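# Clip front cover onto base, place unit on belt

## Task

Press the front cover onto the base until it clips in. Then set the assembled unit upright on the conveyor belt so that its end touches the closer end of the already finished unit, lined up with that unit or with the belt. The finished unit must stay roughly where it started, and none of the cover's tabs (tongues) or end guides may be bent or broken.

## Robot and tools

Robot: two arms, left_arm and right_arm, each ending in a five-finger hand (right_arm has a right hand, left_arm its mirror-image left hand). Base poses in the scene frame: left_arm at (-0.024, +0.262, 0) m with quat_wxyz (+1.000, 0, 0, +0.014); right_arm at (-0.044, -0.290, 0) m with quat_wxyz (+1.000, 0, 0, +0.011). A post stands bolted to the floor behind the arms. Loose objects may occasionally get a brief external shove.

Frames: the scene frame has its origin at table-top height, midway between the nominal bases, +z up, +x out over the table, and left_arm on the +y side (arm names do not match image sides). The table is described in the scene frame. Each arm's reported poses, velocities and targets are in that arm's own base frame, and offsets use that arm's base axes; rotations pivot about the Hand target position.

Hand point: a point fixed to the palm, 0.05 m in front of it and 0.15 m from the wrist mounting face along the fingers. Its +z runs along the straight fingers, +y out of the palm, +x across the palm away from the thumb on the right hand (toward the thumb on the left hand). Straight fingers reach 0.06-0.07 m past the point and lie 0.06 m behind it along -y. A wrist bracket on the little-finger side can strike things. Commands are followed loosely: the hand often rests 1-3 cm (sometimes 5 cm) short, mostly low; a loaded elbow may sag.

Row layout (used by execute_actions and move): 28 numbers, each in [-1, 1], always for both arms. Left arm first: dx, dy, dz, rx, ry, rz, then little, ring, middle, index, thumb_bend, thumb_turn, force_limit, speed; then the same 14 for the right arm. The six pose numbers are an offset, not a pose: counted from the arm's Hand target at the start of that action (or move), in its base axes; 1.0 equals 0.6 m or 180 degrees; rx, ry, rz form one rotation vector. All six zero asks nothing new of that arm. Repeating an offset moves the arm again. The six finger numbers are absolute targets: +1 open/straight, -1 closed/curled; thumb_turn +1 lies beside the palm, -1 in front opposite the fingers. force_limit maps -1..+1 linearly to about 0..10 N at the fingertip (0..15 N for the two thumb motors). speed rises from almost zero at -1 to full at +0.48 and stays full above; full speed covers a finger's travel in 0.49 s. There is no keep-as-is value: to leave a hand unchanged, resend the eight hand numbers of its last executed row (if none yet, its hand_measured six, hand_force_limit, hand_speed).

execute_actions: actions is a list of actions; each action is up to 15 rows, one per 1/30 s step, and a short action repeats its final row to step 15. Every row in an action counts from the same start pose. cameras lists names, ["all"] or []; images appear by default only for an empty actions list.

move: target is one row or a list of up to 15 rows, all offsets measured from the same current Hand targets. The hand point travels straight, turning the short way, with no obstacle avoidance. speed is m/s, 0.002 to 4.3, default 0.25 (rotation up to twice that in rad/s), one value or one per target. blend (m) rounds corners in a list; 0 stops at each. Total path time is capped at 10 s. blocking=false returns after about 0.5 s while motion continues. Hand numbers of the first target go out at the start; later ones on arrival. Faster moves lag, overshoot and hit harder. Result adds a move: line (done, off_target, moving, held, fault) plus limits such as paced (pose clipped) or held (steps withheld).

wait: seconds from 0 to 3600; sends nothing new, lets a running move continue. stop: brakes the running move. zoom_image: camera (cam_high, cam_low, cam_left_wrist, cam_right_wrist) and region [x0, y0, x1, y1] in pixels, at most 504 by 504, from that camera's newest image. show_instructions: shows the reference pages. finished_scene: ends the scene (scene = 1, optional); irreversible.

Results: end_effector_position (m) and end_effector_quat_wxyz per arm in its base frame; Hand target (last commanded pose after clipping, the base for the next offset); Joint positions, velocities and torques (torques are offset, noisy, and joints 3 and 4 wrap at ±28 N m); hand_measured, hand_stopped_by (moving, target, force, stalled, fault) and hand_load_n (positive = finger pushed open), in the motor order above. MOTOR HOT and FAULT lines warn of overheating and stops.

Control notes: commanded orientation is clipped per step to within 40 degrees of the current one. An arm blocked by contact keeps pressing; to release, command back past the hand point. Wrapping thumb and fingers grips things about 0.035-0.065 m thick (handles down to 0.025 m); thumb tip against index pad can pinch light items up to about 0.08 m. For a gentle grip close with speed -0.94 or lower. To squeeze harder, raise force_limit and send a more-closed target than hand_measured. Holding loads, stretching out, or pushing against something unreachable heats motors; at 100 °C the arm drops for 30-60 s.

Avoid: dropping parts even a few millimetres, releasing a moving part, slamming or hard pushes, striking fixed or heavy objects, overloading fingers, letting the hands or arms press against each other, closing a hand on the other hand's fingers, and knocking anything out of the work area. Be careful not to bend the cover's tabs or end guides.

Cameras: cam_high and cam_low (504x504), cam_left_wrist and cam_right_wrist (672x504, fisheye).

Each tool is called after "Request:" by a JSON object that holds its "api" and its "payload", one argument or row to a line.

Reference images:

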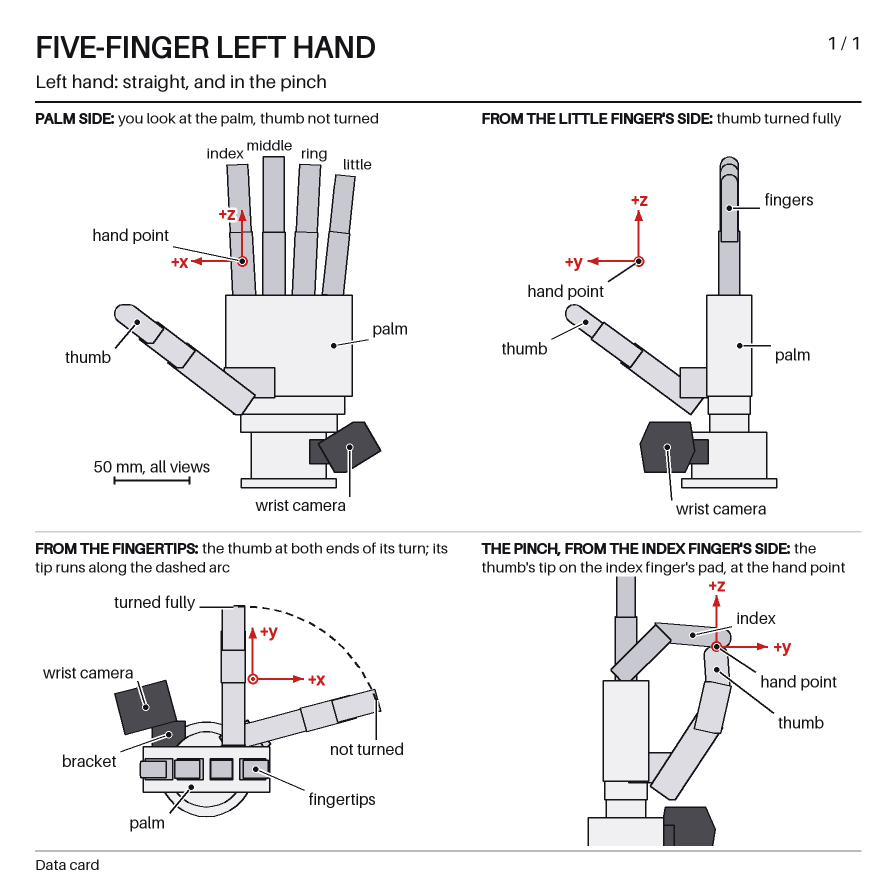

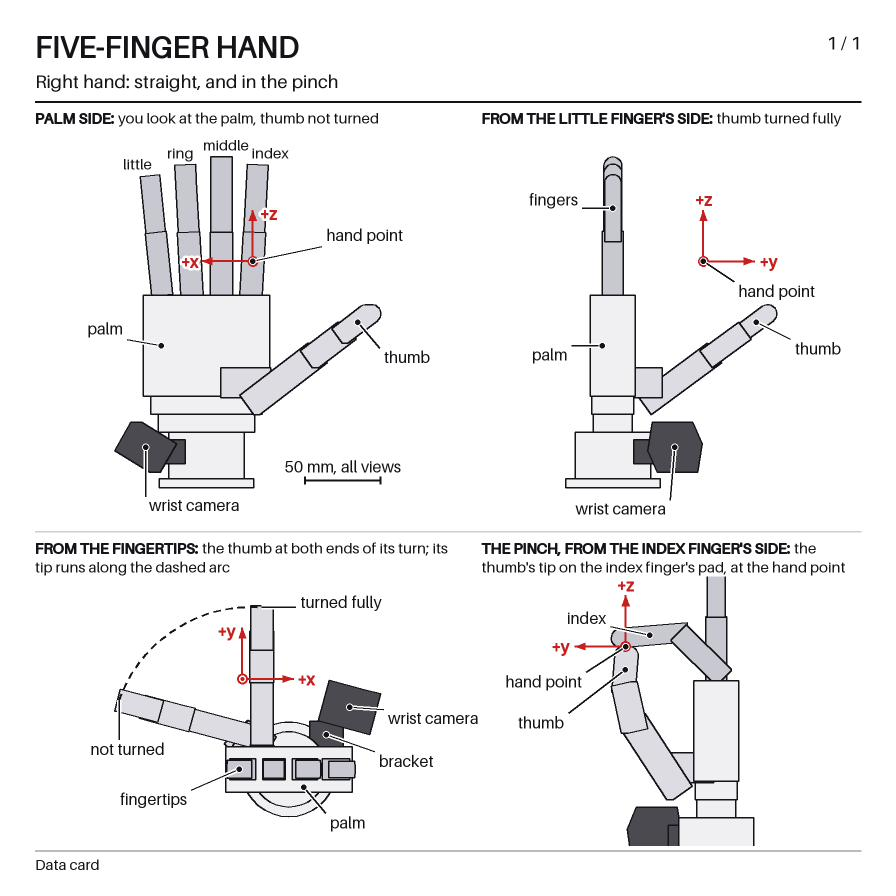

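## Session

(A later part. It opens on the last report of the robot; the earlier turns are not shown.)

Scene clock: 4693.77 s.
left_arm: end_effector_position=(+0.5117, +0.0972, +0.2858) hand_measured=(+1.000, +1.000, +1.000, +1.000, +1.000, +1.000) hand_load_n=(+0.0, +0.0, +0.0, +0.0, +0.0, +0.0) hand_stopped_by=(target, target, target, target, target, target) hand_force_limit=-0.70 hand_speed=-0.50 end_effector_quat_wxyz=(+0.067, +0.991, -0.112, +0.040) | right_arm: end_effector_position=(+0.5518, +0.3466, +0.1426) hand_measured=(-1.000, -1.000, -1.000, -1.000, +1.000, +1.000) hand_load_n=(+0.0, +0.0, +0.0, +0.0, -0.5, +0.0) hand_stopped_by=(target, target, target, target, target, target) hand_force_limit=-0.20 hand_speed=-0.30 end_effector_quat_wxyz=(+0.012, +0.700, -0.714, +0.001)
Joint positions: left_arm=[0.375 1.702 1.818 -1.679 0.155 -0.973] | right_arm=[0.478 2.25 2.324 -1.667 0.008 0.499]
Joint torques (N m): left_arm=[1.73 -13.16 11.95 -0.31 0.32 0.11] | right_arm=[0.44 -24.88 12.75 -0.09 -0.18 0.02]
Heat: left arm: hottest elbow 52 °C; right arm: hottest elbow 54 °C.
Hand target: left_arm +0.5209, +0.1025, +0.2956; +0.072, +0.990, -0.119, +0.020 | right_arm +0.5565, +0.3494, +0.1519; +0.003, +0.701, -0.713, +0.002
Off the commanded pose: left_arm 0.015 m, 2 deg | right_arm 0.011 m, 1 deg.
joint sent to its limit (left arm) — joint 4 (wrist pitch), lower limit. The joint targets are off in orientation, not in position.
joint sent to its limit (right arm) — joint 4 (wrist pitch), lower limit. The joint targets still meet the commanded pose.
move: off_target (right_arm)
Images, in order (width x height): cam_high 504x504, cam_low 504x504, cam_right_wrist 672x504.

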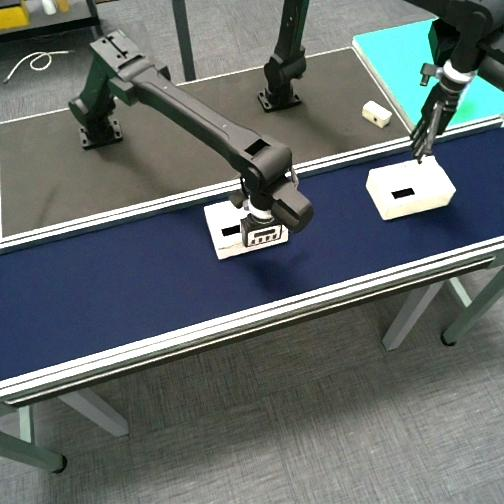

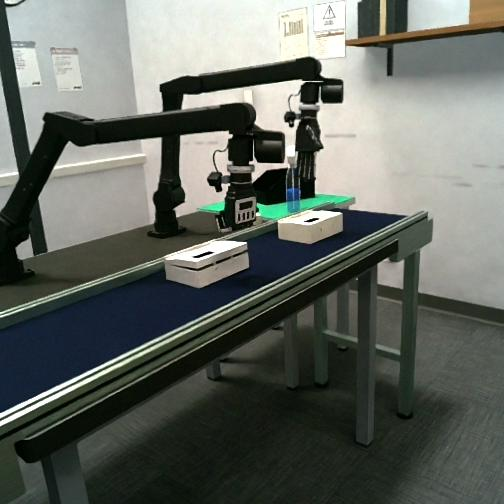

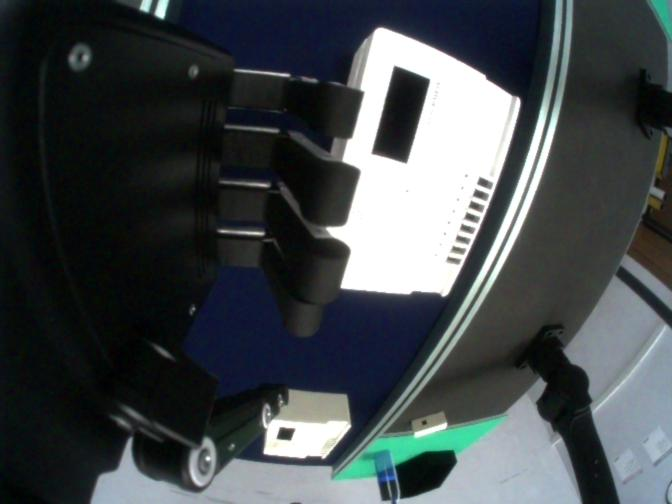

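Request:
{"api": "zoom_image", "payload": {
  "camera": "cam_low",
  "region": [160, 235, 210, 285]
}}

Request:
{"api": "zoom_image", "payload": {
  "camera": "cam_low",
  "region": [205, 230, 255, 280]
}}

Request:
{"api": "zoom_image", "payload": {
  "camera": "cam_right_wrist",
  "region": [310, 10, 550, 310]
}}

Scaled by 10.080.

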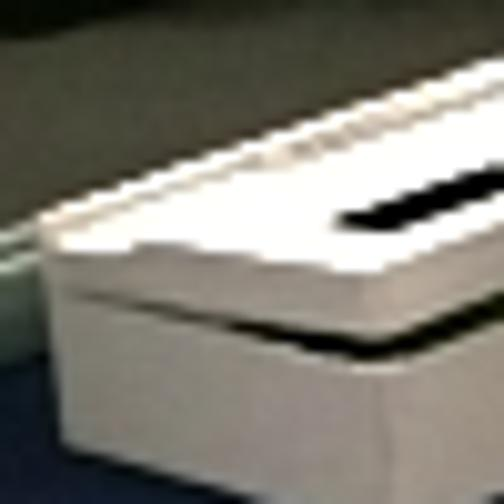

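Scaled by 10.080.

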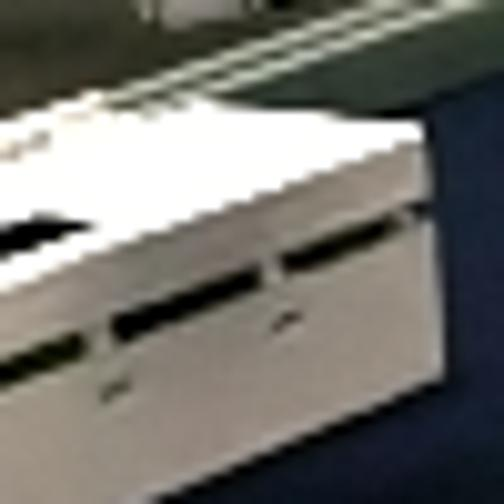

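Scaled by 1.680 from the camera's image (finer frame: 960x720).

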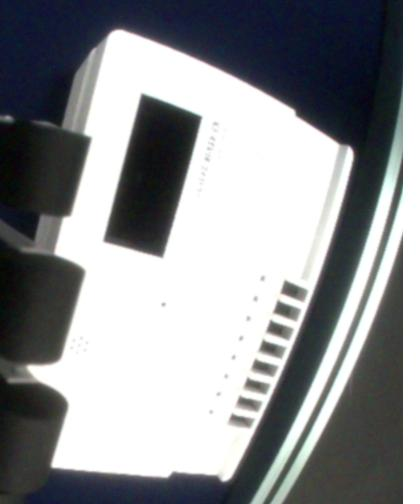

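Request:
{"api": "zoom_image", "payload": {
  "camera": "cam_right_wrist",
  "region": [330, 15, 430, 90]
}}

Request:
{"api": "zoom_image", "payload": {
  "camera": "cam_right_wrist",
  "region": [430, 60, 530, 135]
}}

Request:
{"api": "zoom_image", "payload": {
  "camera": "cam_right_wrist",
  "region": [330, 240, 450, 330]
}}

Scaled by 5.040 from the camera's image (finer frame: 960x720).

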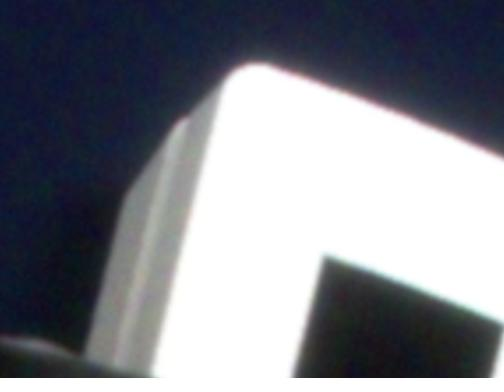

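Scaled by 5.040 from the camera's image (finer frame: 960x720).

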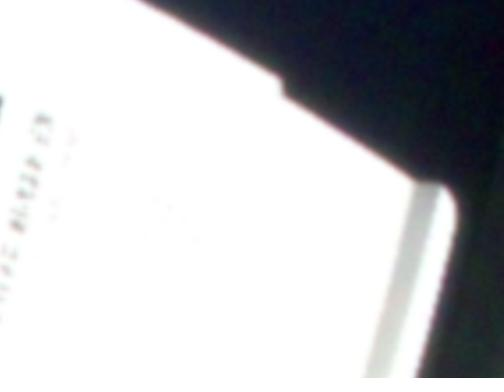

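Scaled by 4.200 from the camera's image (finer frame: 960x720).

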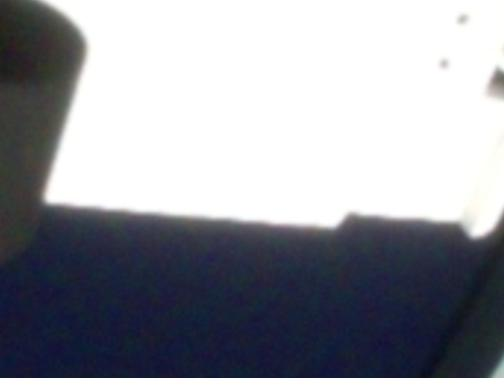

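Request:
{"api": "move", "payload": {
  "target": [0,0,0,0,0,0,1,1,1,1,1,1,-0.7,-0.5,-0.2,0,0.12,0,0,0,-1,-1,-1,-1,1,1,-0.2,-0.3],
  "speed": 0.15,
  "cameras": ["cam_low","cam_high","cam_right_wrist","cam_left_wrist"]
}}

Request:
{"api": "zoom_image", "payload": {
  "camera": "cam_high",
  "region": [200, 190, 320, 280]
}}

Request:
{"api": "zoom_image", "payload": {
  "camera": "cam_low",
  "region": [160, 225, 260, 300]
}}

Scene clock: 4735.67 s.
left_arm: end_effector_position=(+0.5117, +0.0972, +0.2858) hand_measured=(+1.000, +1.000, +1.000, +1.000, +1.000, +1.000) hand_load_n=(+0.0, +0.0, +0.0, +0.0, +0.0, +0.0) hand_stopped_by=(target, target, target, target, target, target) hand_force_limit=-0.70 hand_speed=-0.50 end_effector_quat_wxyz=(+0.067, +0.991, -0.112, +0.040) | right_arm: end_effector_position=(+0.4402, +0.3442, +0.2293) hand_measured=(-1.000, -1.000, -1.000, -1.000, +1.000, +1.000) hand_load_n=(+0.0, +0.0, +0.0, +0.0, +0.0, +0.0) hand_stopped_by=(target, target, target, target, target, target) hand_force_limit=-0.20 hand_speed=-0.30 end_effector_quat_wxyz=(-0.001, +0.702, -0.712, +0.004)
Joint positions: left_arm=[0.375 1.702 1.818 -1.679 0.155 -0.973] | right_arm=[0.562 1.897 1.978 -1.647 0.007 0.577]
Joint torques (N m): left_arm=[1.79 -13.16 12 -0.29 0.32 0.12] | right_arm=[1.38 -19.84 8.95 0.54 -0.16 0.19]
Heat: left arm: hottest elbow 52 °C; right arm: hottest elbow 56 °C.
Hand target: left_arm +0.5209, +0.1025, +0.2956; +0.072, +0.990, -0.119, +0.020 | right_arm +0.4366, +0.3495, +0.2240; +0.003, +0.701, -0.713, +0.002
Off the commanded pose: left_arm 0.015 m, 2 deg | right_arm 0.008 m, 1 deg.
joint sent to its limit (left arm) — joint 4 (wrist pitch), lower limit. The joint targets are off in orientation, not in position.
move: done

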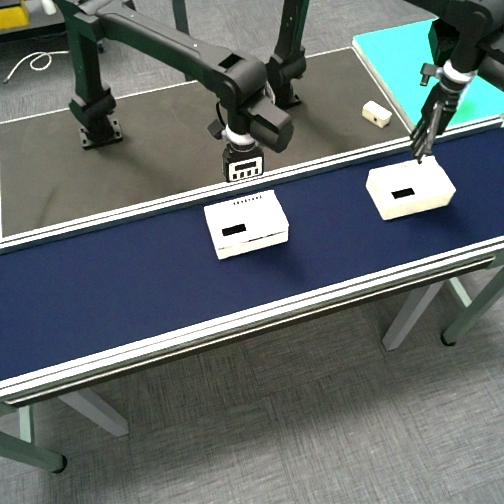

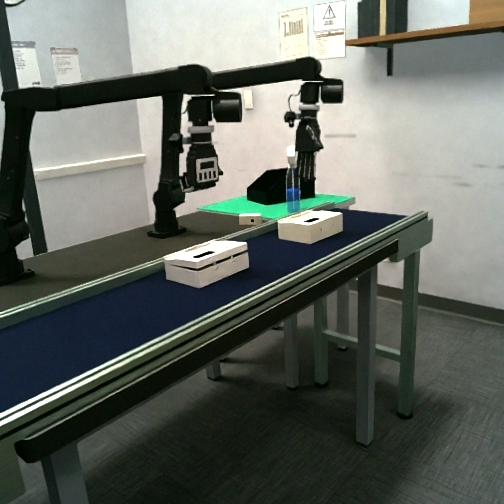

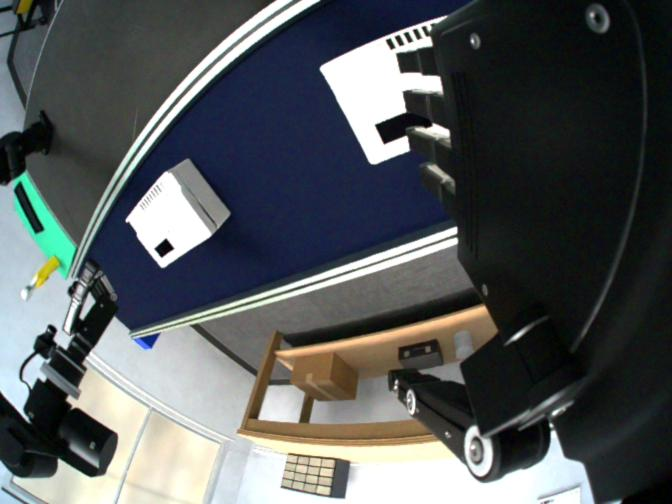

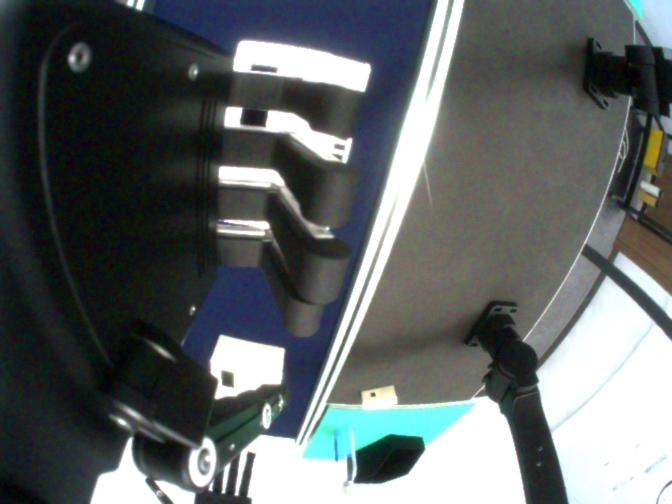

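Scaled by 4.200.

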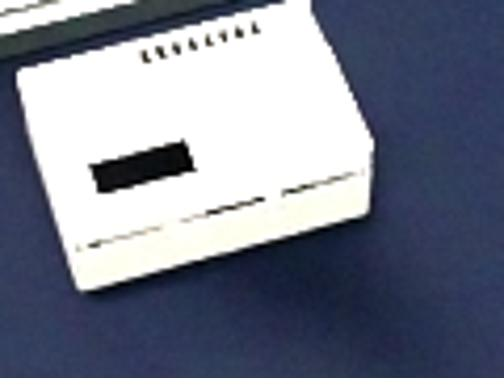

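Scaled by 5.040.

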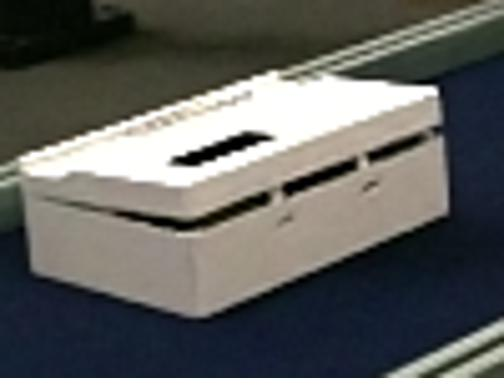

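Request:
{"api": "zoom_image", "payload": {
  "camera": "cam_low",
  "region": [270, 195, 350, 255]
}}

Request:
{"api": "zoom_image", "payload": {
  "camera": "cam_low",
  "region": [195, 235, 255, 280]
}}

Request:
{"api": "zoom_image", "payload": {
  "camera": "cam_high",
  "region": [215, 220, 275, 265]
}}

Request:
{"api": "zoom_image", "payload": {
  "camera": "cam_high",
  "region": [240, 215, 300, 260]
}}

Scaled by 6.300.

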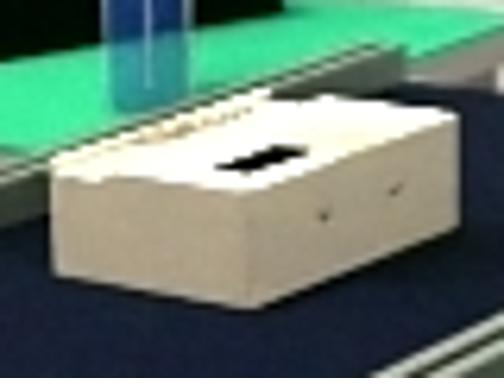

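Scaled by 8.400.

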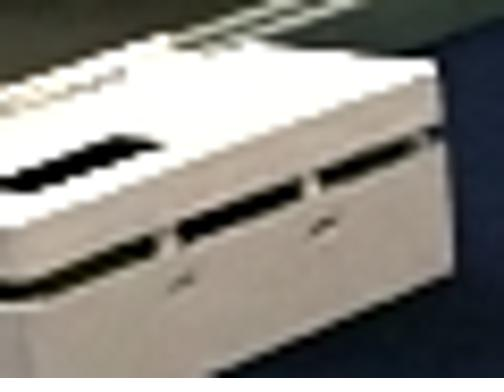

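Scaled by 8.400.

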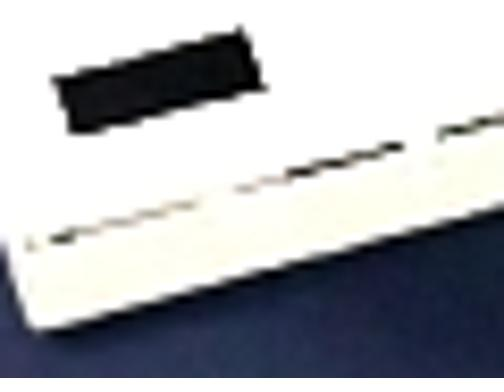

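Scaled by 8.400.

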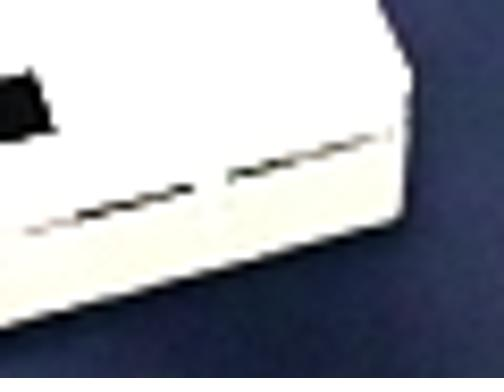

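Request:
{"api": "zoom_image", "payload": {
  "camera": "cam_high",
  "region": [360, 145, 460, 225]
}}

Request:
{"api": "zoom_image", "payload": {
  "camera": "cam_high",
  "region": [200, 185, 300, 265]
}}

Scaled by 5.040.

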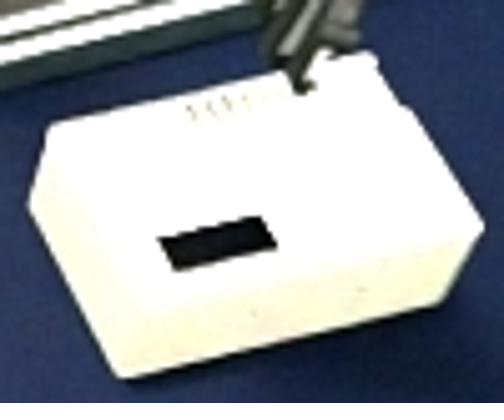

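Scaled by 5.040.

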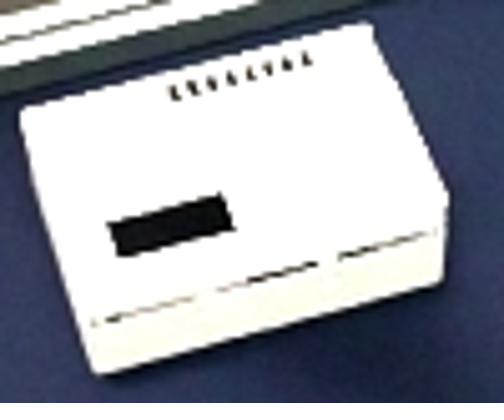

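Request:
{"api": "move", "payload": {
  "target": [0,0,0,0,0,0,1,1,1,1,1,1,-0.7,-0.5,0.1265,0.011,-0.173,0,-0.083,0,-1,-1,-1,-1,1,1,-0.2,-0.3],
  "speed": 0.12,
  "cameras": ["cam_low","cam_high"]
}}

Request:
{"api": "zoom_image", "payload": {
  "camera": "cam_low",
  "region": [185, 215, 255, 285]
}}

Request:
{"api": "zoom_image", "payload": {
  "camera": "cam_high",
  "region": [200, 185, 300, 265]
}}

Scene clock: 4862.80 s.
left_arm: end_effector_position=(+0.5117, +0.0972, +0.2858) hand_measured=(+1.000, +1.000, +1.000, +1.000, +1.000, +1.000) hand_load_n=(+0.0, +0.0, +0.0, +0.0, +0.0, +0.0) hand_stopped_by=(target, target, target, target, target, target) hand_force_limit=-0.70 hand_speed=-0.50 end_effector_quat_wxyz=(+0.067, +0.991, -0.112, +0.040) | right_arm: end_effector_position=(+0.5105, +0.3571, +0.1384) hand_measured=(-1.000, -1.000, -1.000, -1.000, +1.000, +1.000) hand_load_n=(+0.0, +0.0, +0.0, +0.0, +0.0, +0.0) hand_stopped_by=(target, target, target, target, target, target) hand_force_limit=-0.20 hand_speed=-0.30 end_effector_quat_wxyz=(-0.101, +0.690, -0.711, +0.094)
Joint positions: left_arm=[0.375 1.702 1.818 -1.679 0.155 -0.973] | right_arm=[0.562 1.91 1.774 -1.197 0.141 0.575]
Joint torques (N m): left_arm=[1.73 -13.16 11.97 -0.28 0.32 0.11] | right_arm=[0.26 -19.08 9.52 1.39 0.08 -0.07]
Heat: left arm: hottest elbow 53 °C; right arm: hottest elbow 53 °C.
Hand target: left_arm +0.5209, +0.1025, +0.2956; +0.072, +0.990, -0.119, +0.020 | right_arm +0.5124, +0.3560, +0.1203; -0.090, +0.695, -0.708, +0.094
Off the commanded pose: left_arm 0.015 m, 2 deg | right_arm 0.018 m, 1 deg.
joint sent to its limit (left arm) — joint 4 (wrist pitch), lower limit. The joint targets are off in orientation, not in position.
move: off_target (right_arm)
Images, in order (width x height): cam_high 504x504, cam_low 504x504.

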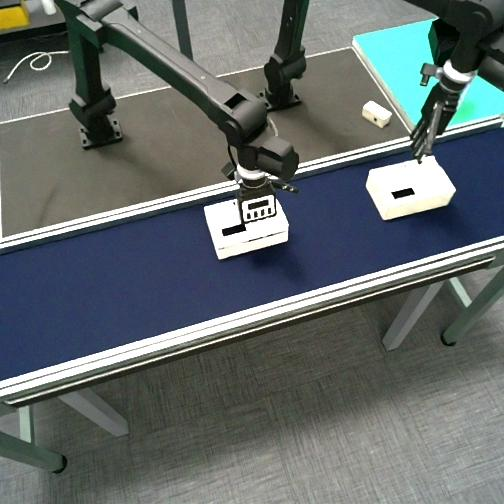

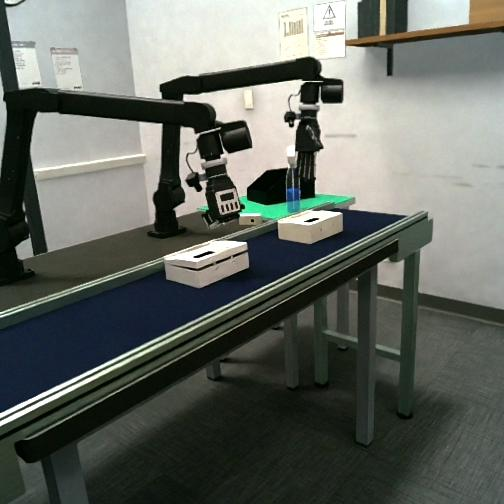

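Scaled by 7.200.

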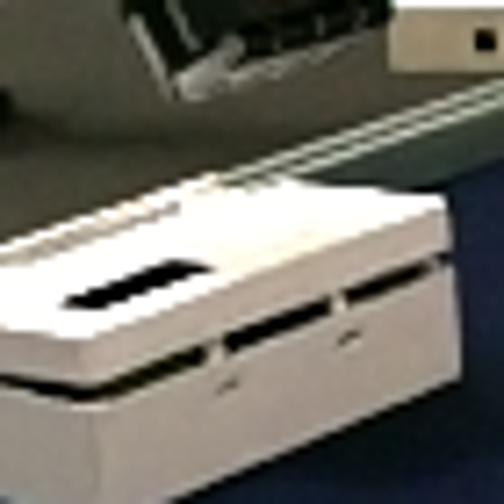

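Scaled by 5.040.

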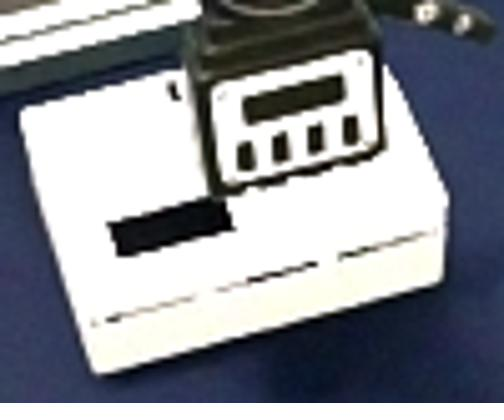

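Request:
{"api": "move", "payload": {
  "target": [0,0,0,0,0,0,1,1,1,1,1,1,-0.7,-0.5,0.008,0,-0.08,0,0,0,-1,-1,-1,-1,1,1,-0.2,-0.3],
  "speed": 0.06,
  "cameras": ["cam_low","cam_high","cam_right_wrist"]
}}

Request:
{"api": "zoom_image", "payload": {
  "camera": "cam_low",
  "region": [185, 215, 255, 285]
}}

Request:
{"api": "zoom_image", "payload": {
  "camera": "cam_high",
  "region": [200, 185, 300, 265]
}}

Scene clock: 4878.73 s.
left_arm: end_effector_position=(+0.5117, +0.0972, +0.2858) hand_measured=(+1.000, +1.000, +1.000, +1.000, +1.000, +1.000) hand_load_n=(+0.0, +0.0, +0.0, +0.0, +0.0, +0.0) hand_stopped_by=(target, target, target, target, target, target) hand_force_limit=-0.70 hand_speed=-0.50 end_effector_quat_wxyz=(+0.067, +0.991, -0.112, +0.040) | right_arm: end_effector_position=(+0.5152, +0.3599, +0.0907) hand_measured=(-1.000, -1.000, -1.000, -1.000, +1.000, +1.000) hand_load_n=(+0.0, +0.0, +0.0, +0.0, +0.0, +0.0) hand_stopped_by=(target, target, target, target, target, target) hand_force_limit=-0.20 hand_speed=-0.30 end_effector_quat_wxyz=(-0.101, +0.691, -0.710, +0.094)
Joint positions: left_arm=[0.375 1.702 1.818 -1.679 0.155 -0.973] | right_arm=[0.562 1.949 1.707 -1.089 0.141 0.571]
Joint torques (N m): left_arm=[1.73 -13.22 11.96 -0.29 0.32 0.12] | right_arm=[-0.09 -19.37 9.33 1.44 0.05 -0.08]
Heat: left arm: hottest elbow 53 °C; right arm: hottest elbow 53 °C.
Hand target: left_arm +0.5209, +0.1025, +0.2956; +0.072, +0.990, -0.119, +0.020 | right_arm +0.5172, +0.3560, +0.0722; -0.090, +0.695, -0.708, +0.094
Off the commanded pose: left_arm 0.015 m, 2 deg | right_arm 0.019 m, 1 deg.
joint sent to its limit (left arm) — joint 4 (wrist pitch), lower limit. The joint targets are off in orientation, not in position.
move: off_target (right_arm)
Images, in order (width x height): cam_high 504x504, cam_low 504x504, cam_right_wrist 672x504.

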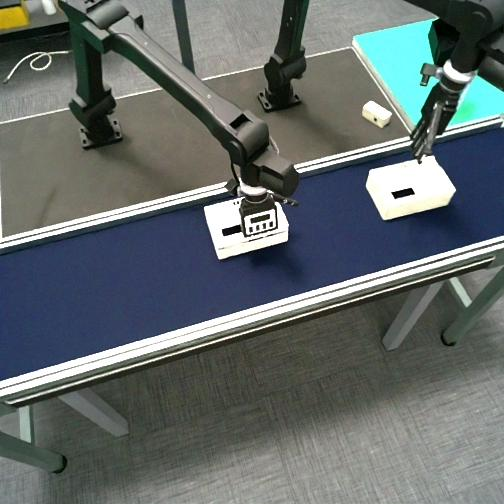

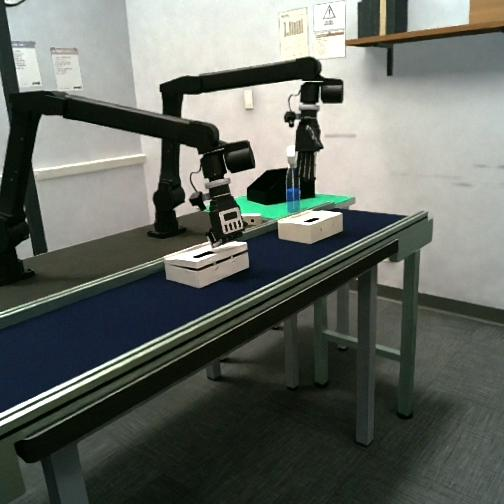

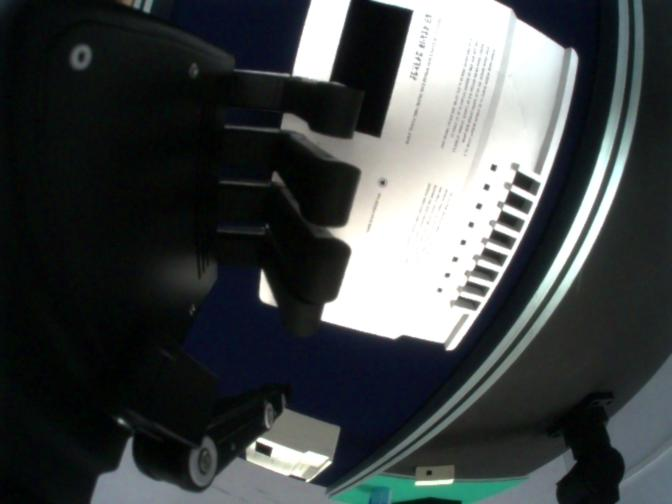

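Scaled by 7.200.

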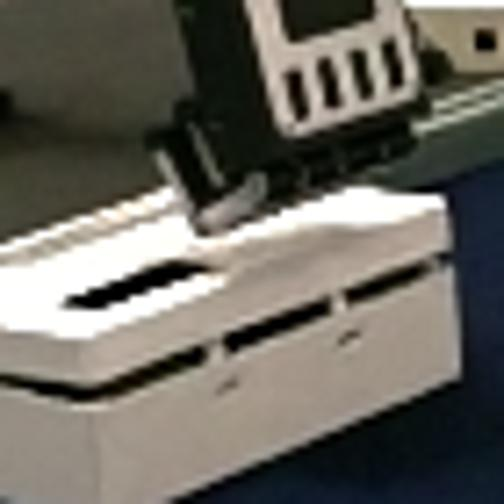

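Scaled by 5.040.

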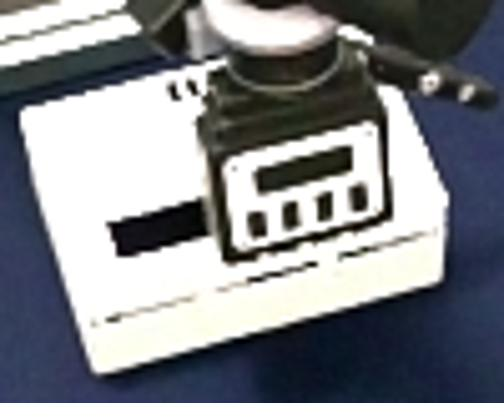

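Request:
{"api": "execute_actions", "payload": {
  "actions": [
    [[0,0,0,0,0,0,1,1,1,1,1,1,-0.7,-0.5,0,0,-0.02,0,0,0,-1,-1,-1,-1,1,1,-0.2,-0.3]],
    [[0,0,0,0,0,0,1,1,1,1,1,1,-0.7,-0.5,0,0,-0.01,0,0,0,-1,-1,-1,-1,1,1,-0.2,-0.3]]
  ],
  "cameras": ["cam_low"]
}}

Request:
{"api": "zoom_image", "payload": {
  "camera": "cam_low",
  "region": [185, 215, 255, 285]
}}

Scene clock: 4890.83 s.
left_arm: end_effector_position=(+0.5117, +0.0972, +0.2858) hand_measured=(+1.000, +1.000, +1.000, +1.000, +1.000, +1.000) hand_load_n=(+0.0, +0.0, +0.0, +0.0, +0.0, +0.0) hand_stopped_by=(target, target, target, target, target, target) hand_force_limit=-0.70 hand_speed=-0.50 end_effector_quat_wxyz=(+0.067, +0.991, -0.112, +0.040) | right_arm: end_effector_position=(+0.5167, +0.3608, +0.0774) hand_measured=(-1.000, -1.000, -1.000, -1.000, +1.000, +1.000) hand_load_n=(+0.0, +0.0, +0.0, +0.0, +0.0, +0.0) hand_stopped_by=(target, target, target, target, target, target) hand_force_limit=-0.20 hand_speed=-0.30 end_effector_quat_wxyz=(-0.105, +0.691, -0.709, +0.095)
Joint positions: left_arm=[0.375 1.702 1.818 -1.679 0.155 -0.973] | right_arm=[0.562 1.958 1.683 -1.049 0.141 0.571]
Joint torques (N m): left_arm=[1.79 -13.16 11.95 -0.29 0.32 0.12] | right_arm=[-0.03 -18.73 8.92 1.44 0.05 -0.07]
Heat: left arm: hottest elbow 53 °C; right arm: hottest elbow 53 °C.
Hand target: left_arm +0.5209, +0.1025, +0.2956; +0.072, +0.990, -0.119, +0.020 | right_arm +0.5172, +0.3560, +0.0541; -0.090, +0.695, -0.708, +0.094
Off the commanded pose: left_arm 0.015 m, 2 deg | right_arm 0.023 m, 2 deg.
joint sent to its limit (left arm) — joint 4 (wrist pitch), lower limit. The joint targets are off in orientation, not in position.
Step readings (end_effector_position of left_arm | right_arm):
0: (+0.5117, +0.0972, +0.2858) | (+0.5152, +0.3599, +0.0907)
1: (+0.5117, +0.0972, +0.2858) | (+0.5154, +0.3600, +0.0898)
2: (+0.5117, +0.0972, +0.2858) | (+0.5164, +0.3606, +0.0887)
4: (+0.5117, +0.0972, +0.2858) | (+0.5166, +0.3607, +0.0855)
8: (+0.5117, +0.0972, +0.2858) | (+0.5153, +0.3599, +0.0802)
15: (+0.5117, +0.0972, +0.2858) | (+0.5156, +0.3601, +0.0793)
16: (+0.5117, +0.0972, +0.2858) | (+0.5158, +0.3602, +0.0788)
17: (+0.5117, +0.0972, +0.2858) | (+0.5162, +0.3605, +0.0783)
19: (+0.5117, +0.0972, +0.2858) | (+0.5166, +0.3607, +0.0775)
23: (+0.5117, +0.0972, +0.2858) | (+0.5167, +0.3608, +0.0774)
30: (+0.5117, +0.0972, +0.2858) | (+0.5167, +0.3608, +0.0774)

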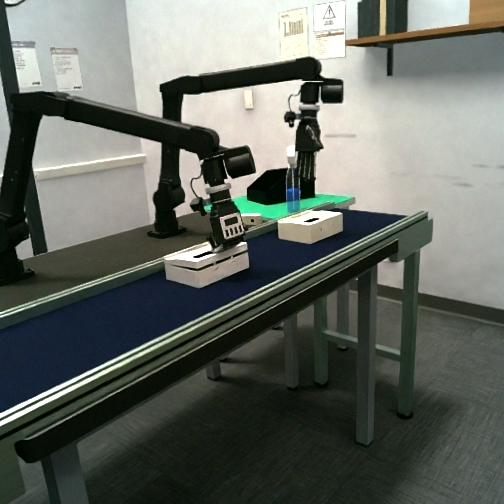

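Scaled by 7.200.

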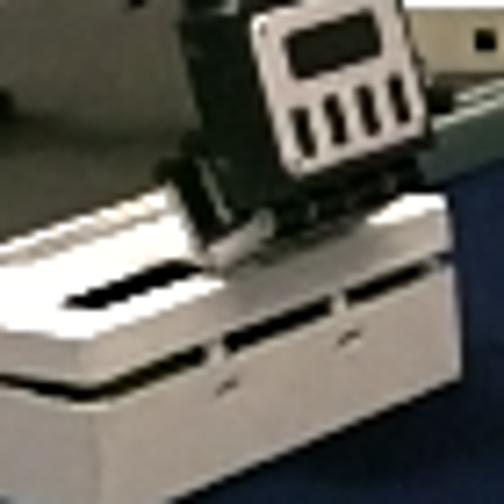

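Request:
{"api": "execute_actions", "payload": {
  "actions": [
    [[0,0,0,0,0,0,1,1,1,1,1,1,-0.7,-0.5,-0.002,0,-0.015,0,0,0,-1,-1,-1,-1,1,1,-0.2,-0.3]],
    [[0,0,0,0,0,0,1,1,1,1,1,1,-0.7,-0.5,-0.002,0,-0.015,0,0,0,-1,-1,-1,-1,1,1,-0.2,-0.3]]
  ],
  "cameras": ["cam_low"]
}}

Request:
{"api": "zoom_image", "payload": {
  "camera": "cam_low",
  "region": [185, 215, 255, 285]
}}

Scene clock: 4898.27 s.
left_arm: end_effector_position=(+0.5117, +0.0972, +0.2858) hand_measured=(+1.000, +1.000, +1.000, +1.000, +1.000, +1.000) hand_load_n=(+0.0, +0.0, +0.0, +0.0, +0.0, +0.0) hand_stopped_by=(target, target, target, target, target, target) hand_force_limit=-0.70 hand_speed=-0.50 end_effector_quat_wxyz=(+0.067, +0.991, -0.112, +0.040) | right_arm: end_effector_position=(+0.5194, +0.3621, +0.0749) hand_measured=(-1.000, -1.000, -1.000, -1.000, +1.000, +1.000) hand_load_n=(+0.0, +0.0, +0.0, +0.0, +0.0, +0.0) hand_stopped_by=(target, target, target, target, target, target) hand_force_limit=-0.20 hand_speed=-0.30 end_effector_quat_wxyz=(-0.116, +0.689, -0.709, +0.098)
Joint positions: left_arm=[0.375 1.702 1.818 -1.679 0.155 -0.973] | right_arm=[0.562 1.952 1.665 -1.014 0.143 0.571]
Joint torques (N m): left_arm=[1.73 -13.1 11.95 -0.28 0.32 0.12] | right_arm=[0.09 -17.44 7.43 1.81 0.01 -0.05]
Heat: left arm: hottest elbow 53 °C; right arm: hottest elbow 53 °C.
Hand target: left_arm +0.5209, +0.1025, +0.2956; +0.072, +0.990, -0.119, +0.020 | right_arm +0.5149, +0.3560, +0.0363; -0.090, +0.695, -0.708, +0.094
Off the commanded pose: left_arm 0.015 m, 2 deg | right_arm 0.040 m, 3 deg.
joint sent to its limit (left arm) — joint 4 (wrist pitch), lower limit. The joint targets are off in orientation, not in position.
Step readings (end_effector_position of left_arm | right_arm):
0: (+0.5117, +0.0972, +0.2858) | (+0.5167, +0.3608, +0.0774)
1: (+0.5117, +0.0972, +0.2858) | (+0.5169, +0.3609, +0.0763)
2: (+0.5117, +0.0972, +0.2858) | (+0.5173, +0.3611, +0.0754)
4: (+0.5117, +0.0972, +0.2858) | (+0.5180, +0.3613, +0.0752)
8: (+0.5117, +0.0972, +0.2858) | (+0.5186, +0.3617, +0.0753)
15: (+0.5117, +0.0972, +0.2858) | (+0.5186, +0.3617, +0.0753)
16: (+0.5117, +0.0972, +0.2858) | (+0.5189, +0.3619, +0.0746)
17: (+0.5117, +0.0972, +0.2858) | (+0.5192, +0.3620, +0.0747)
19: (+0.5117, +0.0972, +0.2858) | (+0.5194, +0.3621, +0.0750)
23: (+0.5117, +0.0972, +0.2858) | (+0.5194, +0.3621, +0.0749)
30: (+0.5117, +0.0972, +0.2858) | (+0.5194, +0.3621, +0.0749)

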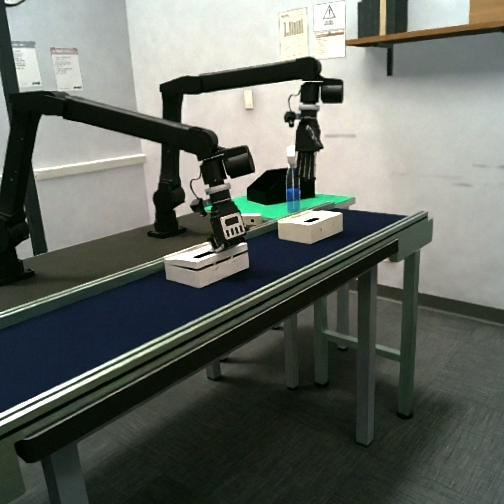

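Scaled by 7.200.

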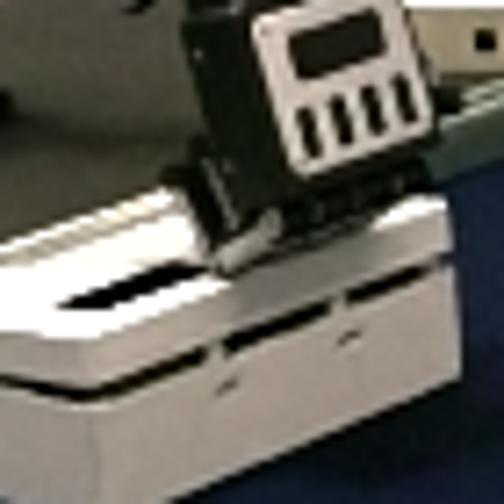

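Request:
{"api": "execute_actions", "payload": {
  "actions": [
    [[0,0,0,0,0,0,1,1,1,1,1,1,-0.7,-0.5,-0.012,0,-0.02,0,0,0,-1,-1,-1,-1,1,1,-0.2,-0.3]],
    [[0,0,0,0,0,0,1,1,1,1,1,1,-0.7,-0.5,-0.01,0,-0.02,0,0,0,-1,-1,-1,-1,1,1,-0.2,-0.3]]
  ],
  "cameras": ["cam_low"]
}}

Request:
{"api": "zoom_image", "payload": {
  "camera": "cam_low",
  "region": [160, 225, 260, 300]
}}

Scene clock: 4907.60 s.
left_arm: end_effector_position=(+0.5117, +0.0972, +0.2858) hand_measured=(+1.000, +1.000, +1.000, +1.000, +1.000, +1.000) hand_load_n=(+0.0, +0.0, +0.0, +0.0, +0.0, +0.0) hand_stopped_by=(target, target, target, target, target, target) hand_force_limit=-0.70 hand_speed=-0.50 end_effector_quat_wxyz=(+0.067, +0.991, -0.112, +0.040) | right_arm: end_effector_position=(+0.5192, +0.3615, +0.0673) hand_measured=(-1.000, -1.000, -1.000, -1.000, +1.000, +1.000) hand_load_n=(+0.0, +0.0, +0.0, +0.0, +0.0, +0.0) hand_stopped_by=(target, target, target, target, target, target) hand_force_limit=-0.20 hand_speed=-0.30 end_effector_quat_wxyz=(-0.136, +0.686, -0.708, +0.104)
Joint positions: left_arm=[0.375 1.702 1.818 -1.679 0.155 -0.973] | right_arm=[0.562 1.929 1.603 -0.933 0.146 0.571]
Joint torques (N m): left_arm=[1.79 -13.16 11.96 -0.27 0.32 0.11] | right_arm=[1.08 -15.56 6.26 1.26 0.01 0.08]
Heat: left arm: hottest elbow 53 °C; right arm: hottest elbow 53 °C.
Hand target: left_arm +0.5209, +0.1025, +0.2956; +0.072, +0.990, -0.119, +0.020 | right_arm +0.5016, +0.3561, +0.0123; -0.090, +0.695, -0.707, +0.094
Off the commanded pose: left_arm 0.015 m, 2 deg | right_arm 0.058 m, 5 deg.
joint sent to its limit (left arm) — joint 4 (wrist pitch), lower limit. The joint targets are off in orientation, not in position.
Step readings (end_effector_position of left_arm | right_arm):
0: (+0.5117, +0.0972, +0.2858) | (+0.5194, +0.3621, +0.0749)
1: (+0.5117, +0.0972, +0.2858) | (+0.5191, +0.3618, +0.0734)
2: (+0.5117, +0.0972, +0.2858) | (+0.5198, +0.3621, +0.0728)
4: (+0.5117, +0.0972, +0.2858) | (+0.5180, +0.3609, +0.0674)
8: (+0.5117, +0.0972, +0.2858) | (+0.5189, +0.3615, +0.0679)
15: (+0.5117, +0.0972, +0.2858) | (+0.5191, +0.3615, +0.0679)
16: (+0.5117, +0.0972, +0.2858) | (+0.5188, +0.3613, +0.0663)
17: (+0.5117, +0.0972, +0.2858) | (+0.5189, +0.3614, +0.0673)
19: (+0.5117, +0.0972, +0.2858) | (+0.5191, +0.3616, +0.0674)
23: (+0.5117, +0.0972, +0.2858) | (+0.5192, +0.3615, +0.0673)
30: (+0.5117, +0.0972, +0.2858) | (+0.5192, +0.3615, +0.0673)

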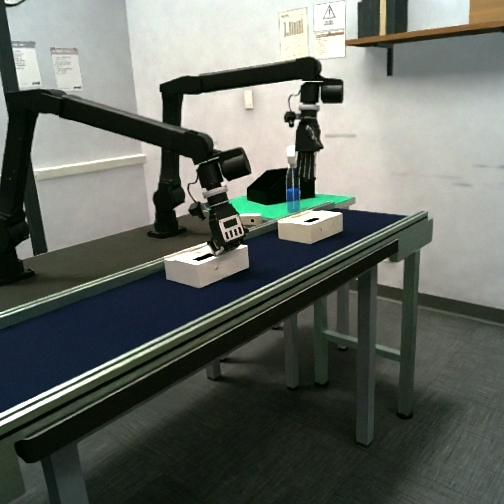

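Scaled by 5.040.

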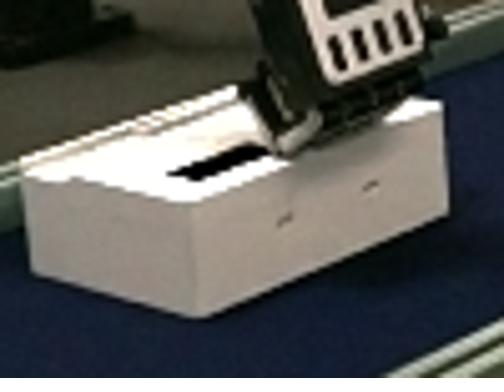

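Request:
{"api": "zoom_image", "payload": {
  "camera": "cam_low",
  "region": [160, 240, 210, 290]
}}

Request:
{"api": "zoom_image", "payload": {
  "camera": "cam_low",
  "region": [205, 235, 255, 285]
}}

Scaled by 10.080.

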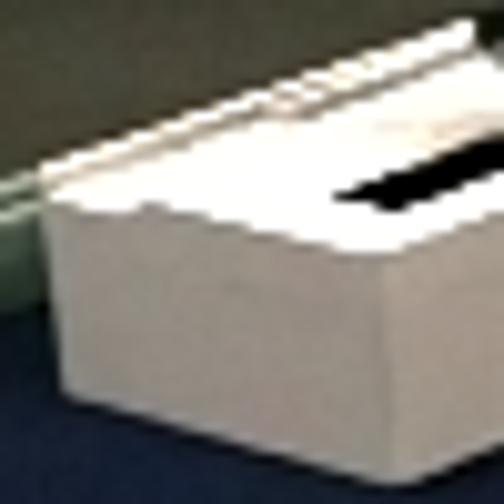

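Scaled by 10.080.

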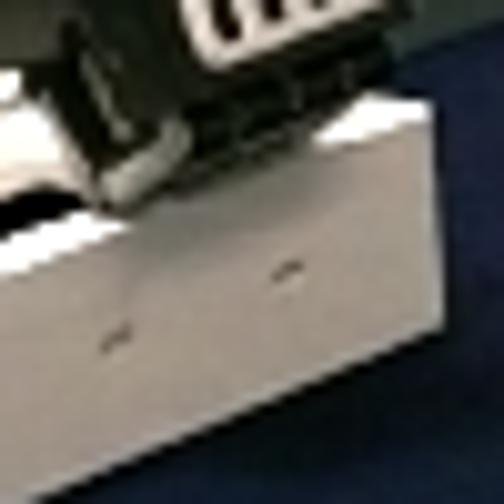

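Request:
{"api": "move", "payload": {
  "target": [
    [0,0,0,0,0,0,1,1,1,1,1,1,-0.7,-0.5,0.02,0,0.09,0,0,0,-1,-1,-1,-1,1,1,-0.2,-0.3],
    [0,0,0,0,0,0,1,1,1,1,1,1,-0.7,-0.5,0.02,0,0.35,0,0.083,0,-1,-1,-1,-1,1,1,-0.2,-0.3]
  ],
  "speed": 0.08,
  "blend": 0.005,
  "cameras": ["cam_low","cam_high","cam_right_wrist"]
}}

Request:
{"api": "zoom_image", "payload": {
  "camera": "cam_low",
  "region": [160, 225, 260, 300]
}}

Request:
{"api": "zoom_image", "payload": {
  "camera": "cam_high",
  "region": [200, 185, 300, 265]
}}

Scene clock: 4924.37 s.
left_arm: end_effector_position=(+0.5117, +0.0972, +0.2858) hand_measured=(+1.000, +1.000, +1.000, +1.000, +1.000, +1.000) hand_load_n=(+0.0, +0.0, +0.0, +0.0, +0.0, +0.0) hand_stopped_by=(target, target, target, target, target, target) hand_force_limit=-0.70 hand_speed=-0.50 end_effector_quat_wxyz=(+0.067, +0.991, -0.112, +0.040) | right_arm: end_effector_position=(+0.5027, +0.3605, +0.2159) hand_measured=(-1.000, -1.000, -1.000, -1.000, +1.000, +1.000) hand_load_n=(+0.0, +0.0, +0.0, +0.0, +0.0, +0.0) hand_stopped_by=(target, target, target, target, target, target) hand_force_limit=-0.20 hand_speed=-0.30 end_effector_quat_wxyz=(-0.022, +0.699, -0.714, +0.006)
Joint positions: left_arm=[0.375 1.702 1.818 -1.679 0.155 -0.973] | right_arm=[0.53 2.064 2.205 -1.667 0.001 0.551]
Joint torques (N m): left_arm=[1.85 -13.16 11.95 -0.27 0.32 0.12] | right_arm=[-0.73 -21.54 13.11 0.03 -0.19 -0.07]
Heat: left arm: hottest elbow 53 °C; right arm: hottest elbow 53 °C.
Hand target: left_arm +0.5209, +0.1025, +0.2956; +0.072, +0.990, -0.119, +0.020 | right_arm +0.5136, +0.3560, +0.2223; +0.003, +0.701, -0.713, +0.002
Off the commanded pose: left_arm 0.015 m, 2 deg | right_arm 0.013 m, 3 deg.
joint sent to its limit (left arm) — joint 4 (wrist pitch), lower limit. The joint targets are off in orientation, not in position.
joint sent to its limit (right arm) — joint 4 (wrist pitch), lower limit. The joint targets are off in orientation, not in position.
move: off_target (right_arm)
Images, in order (width x height): cam_high 504x504, cam_low 504x504, cam_right_wrist 672x504.

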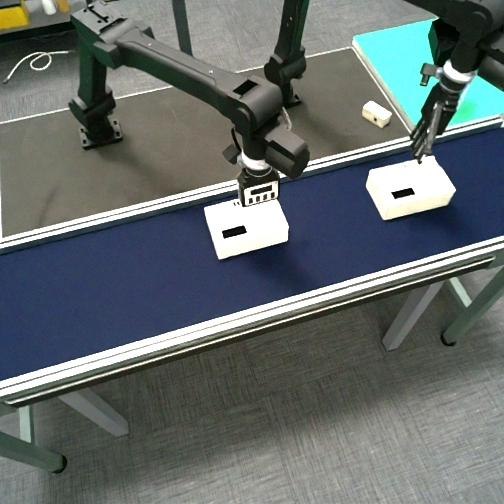

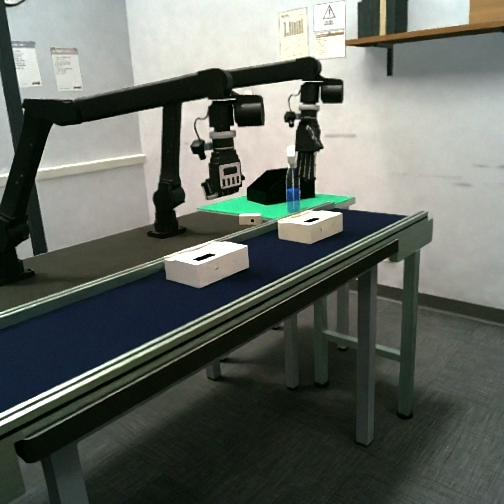

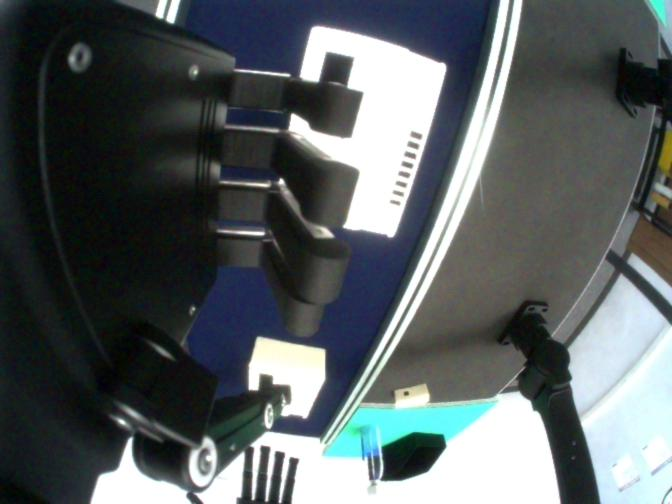

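Scaled by 5.040.

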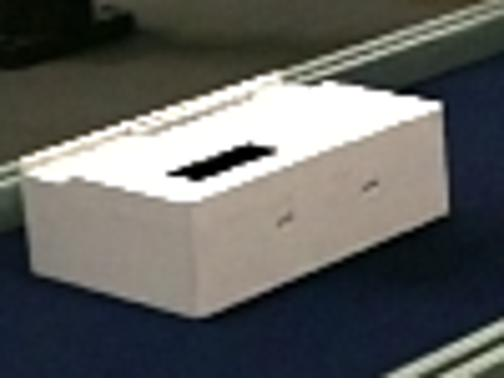

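Scaled by 5.040.

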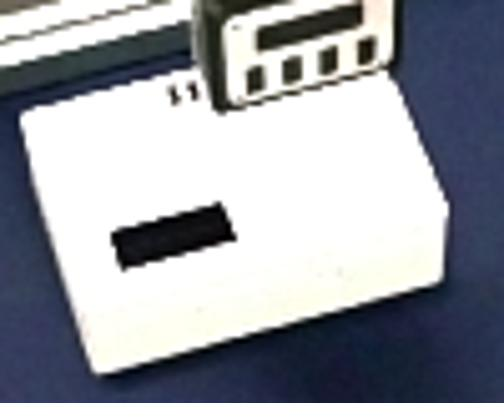

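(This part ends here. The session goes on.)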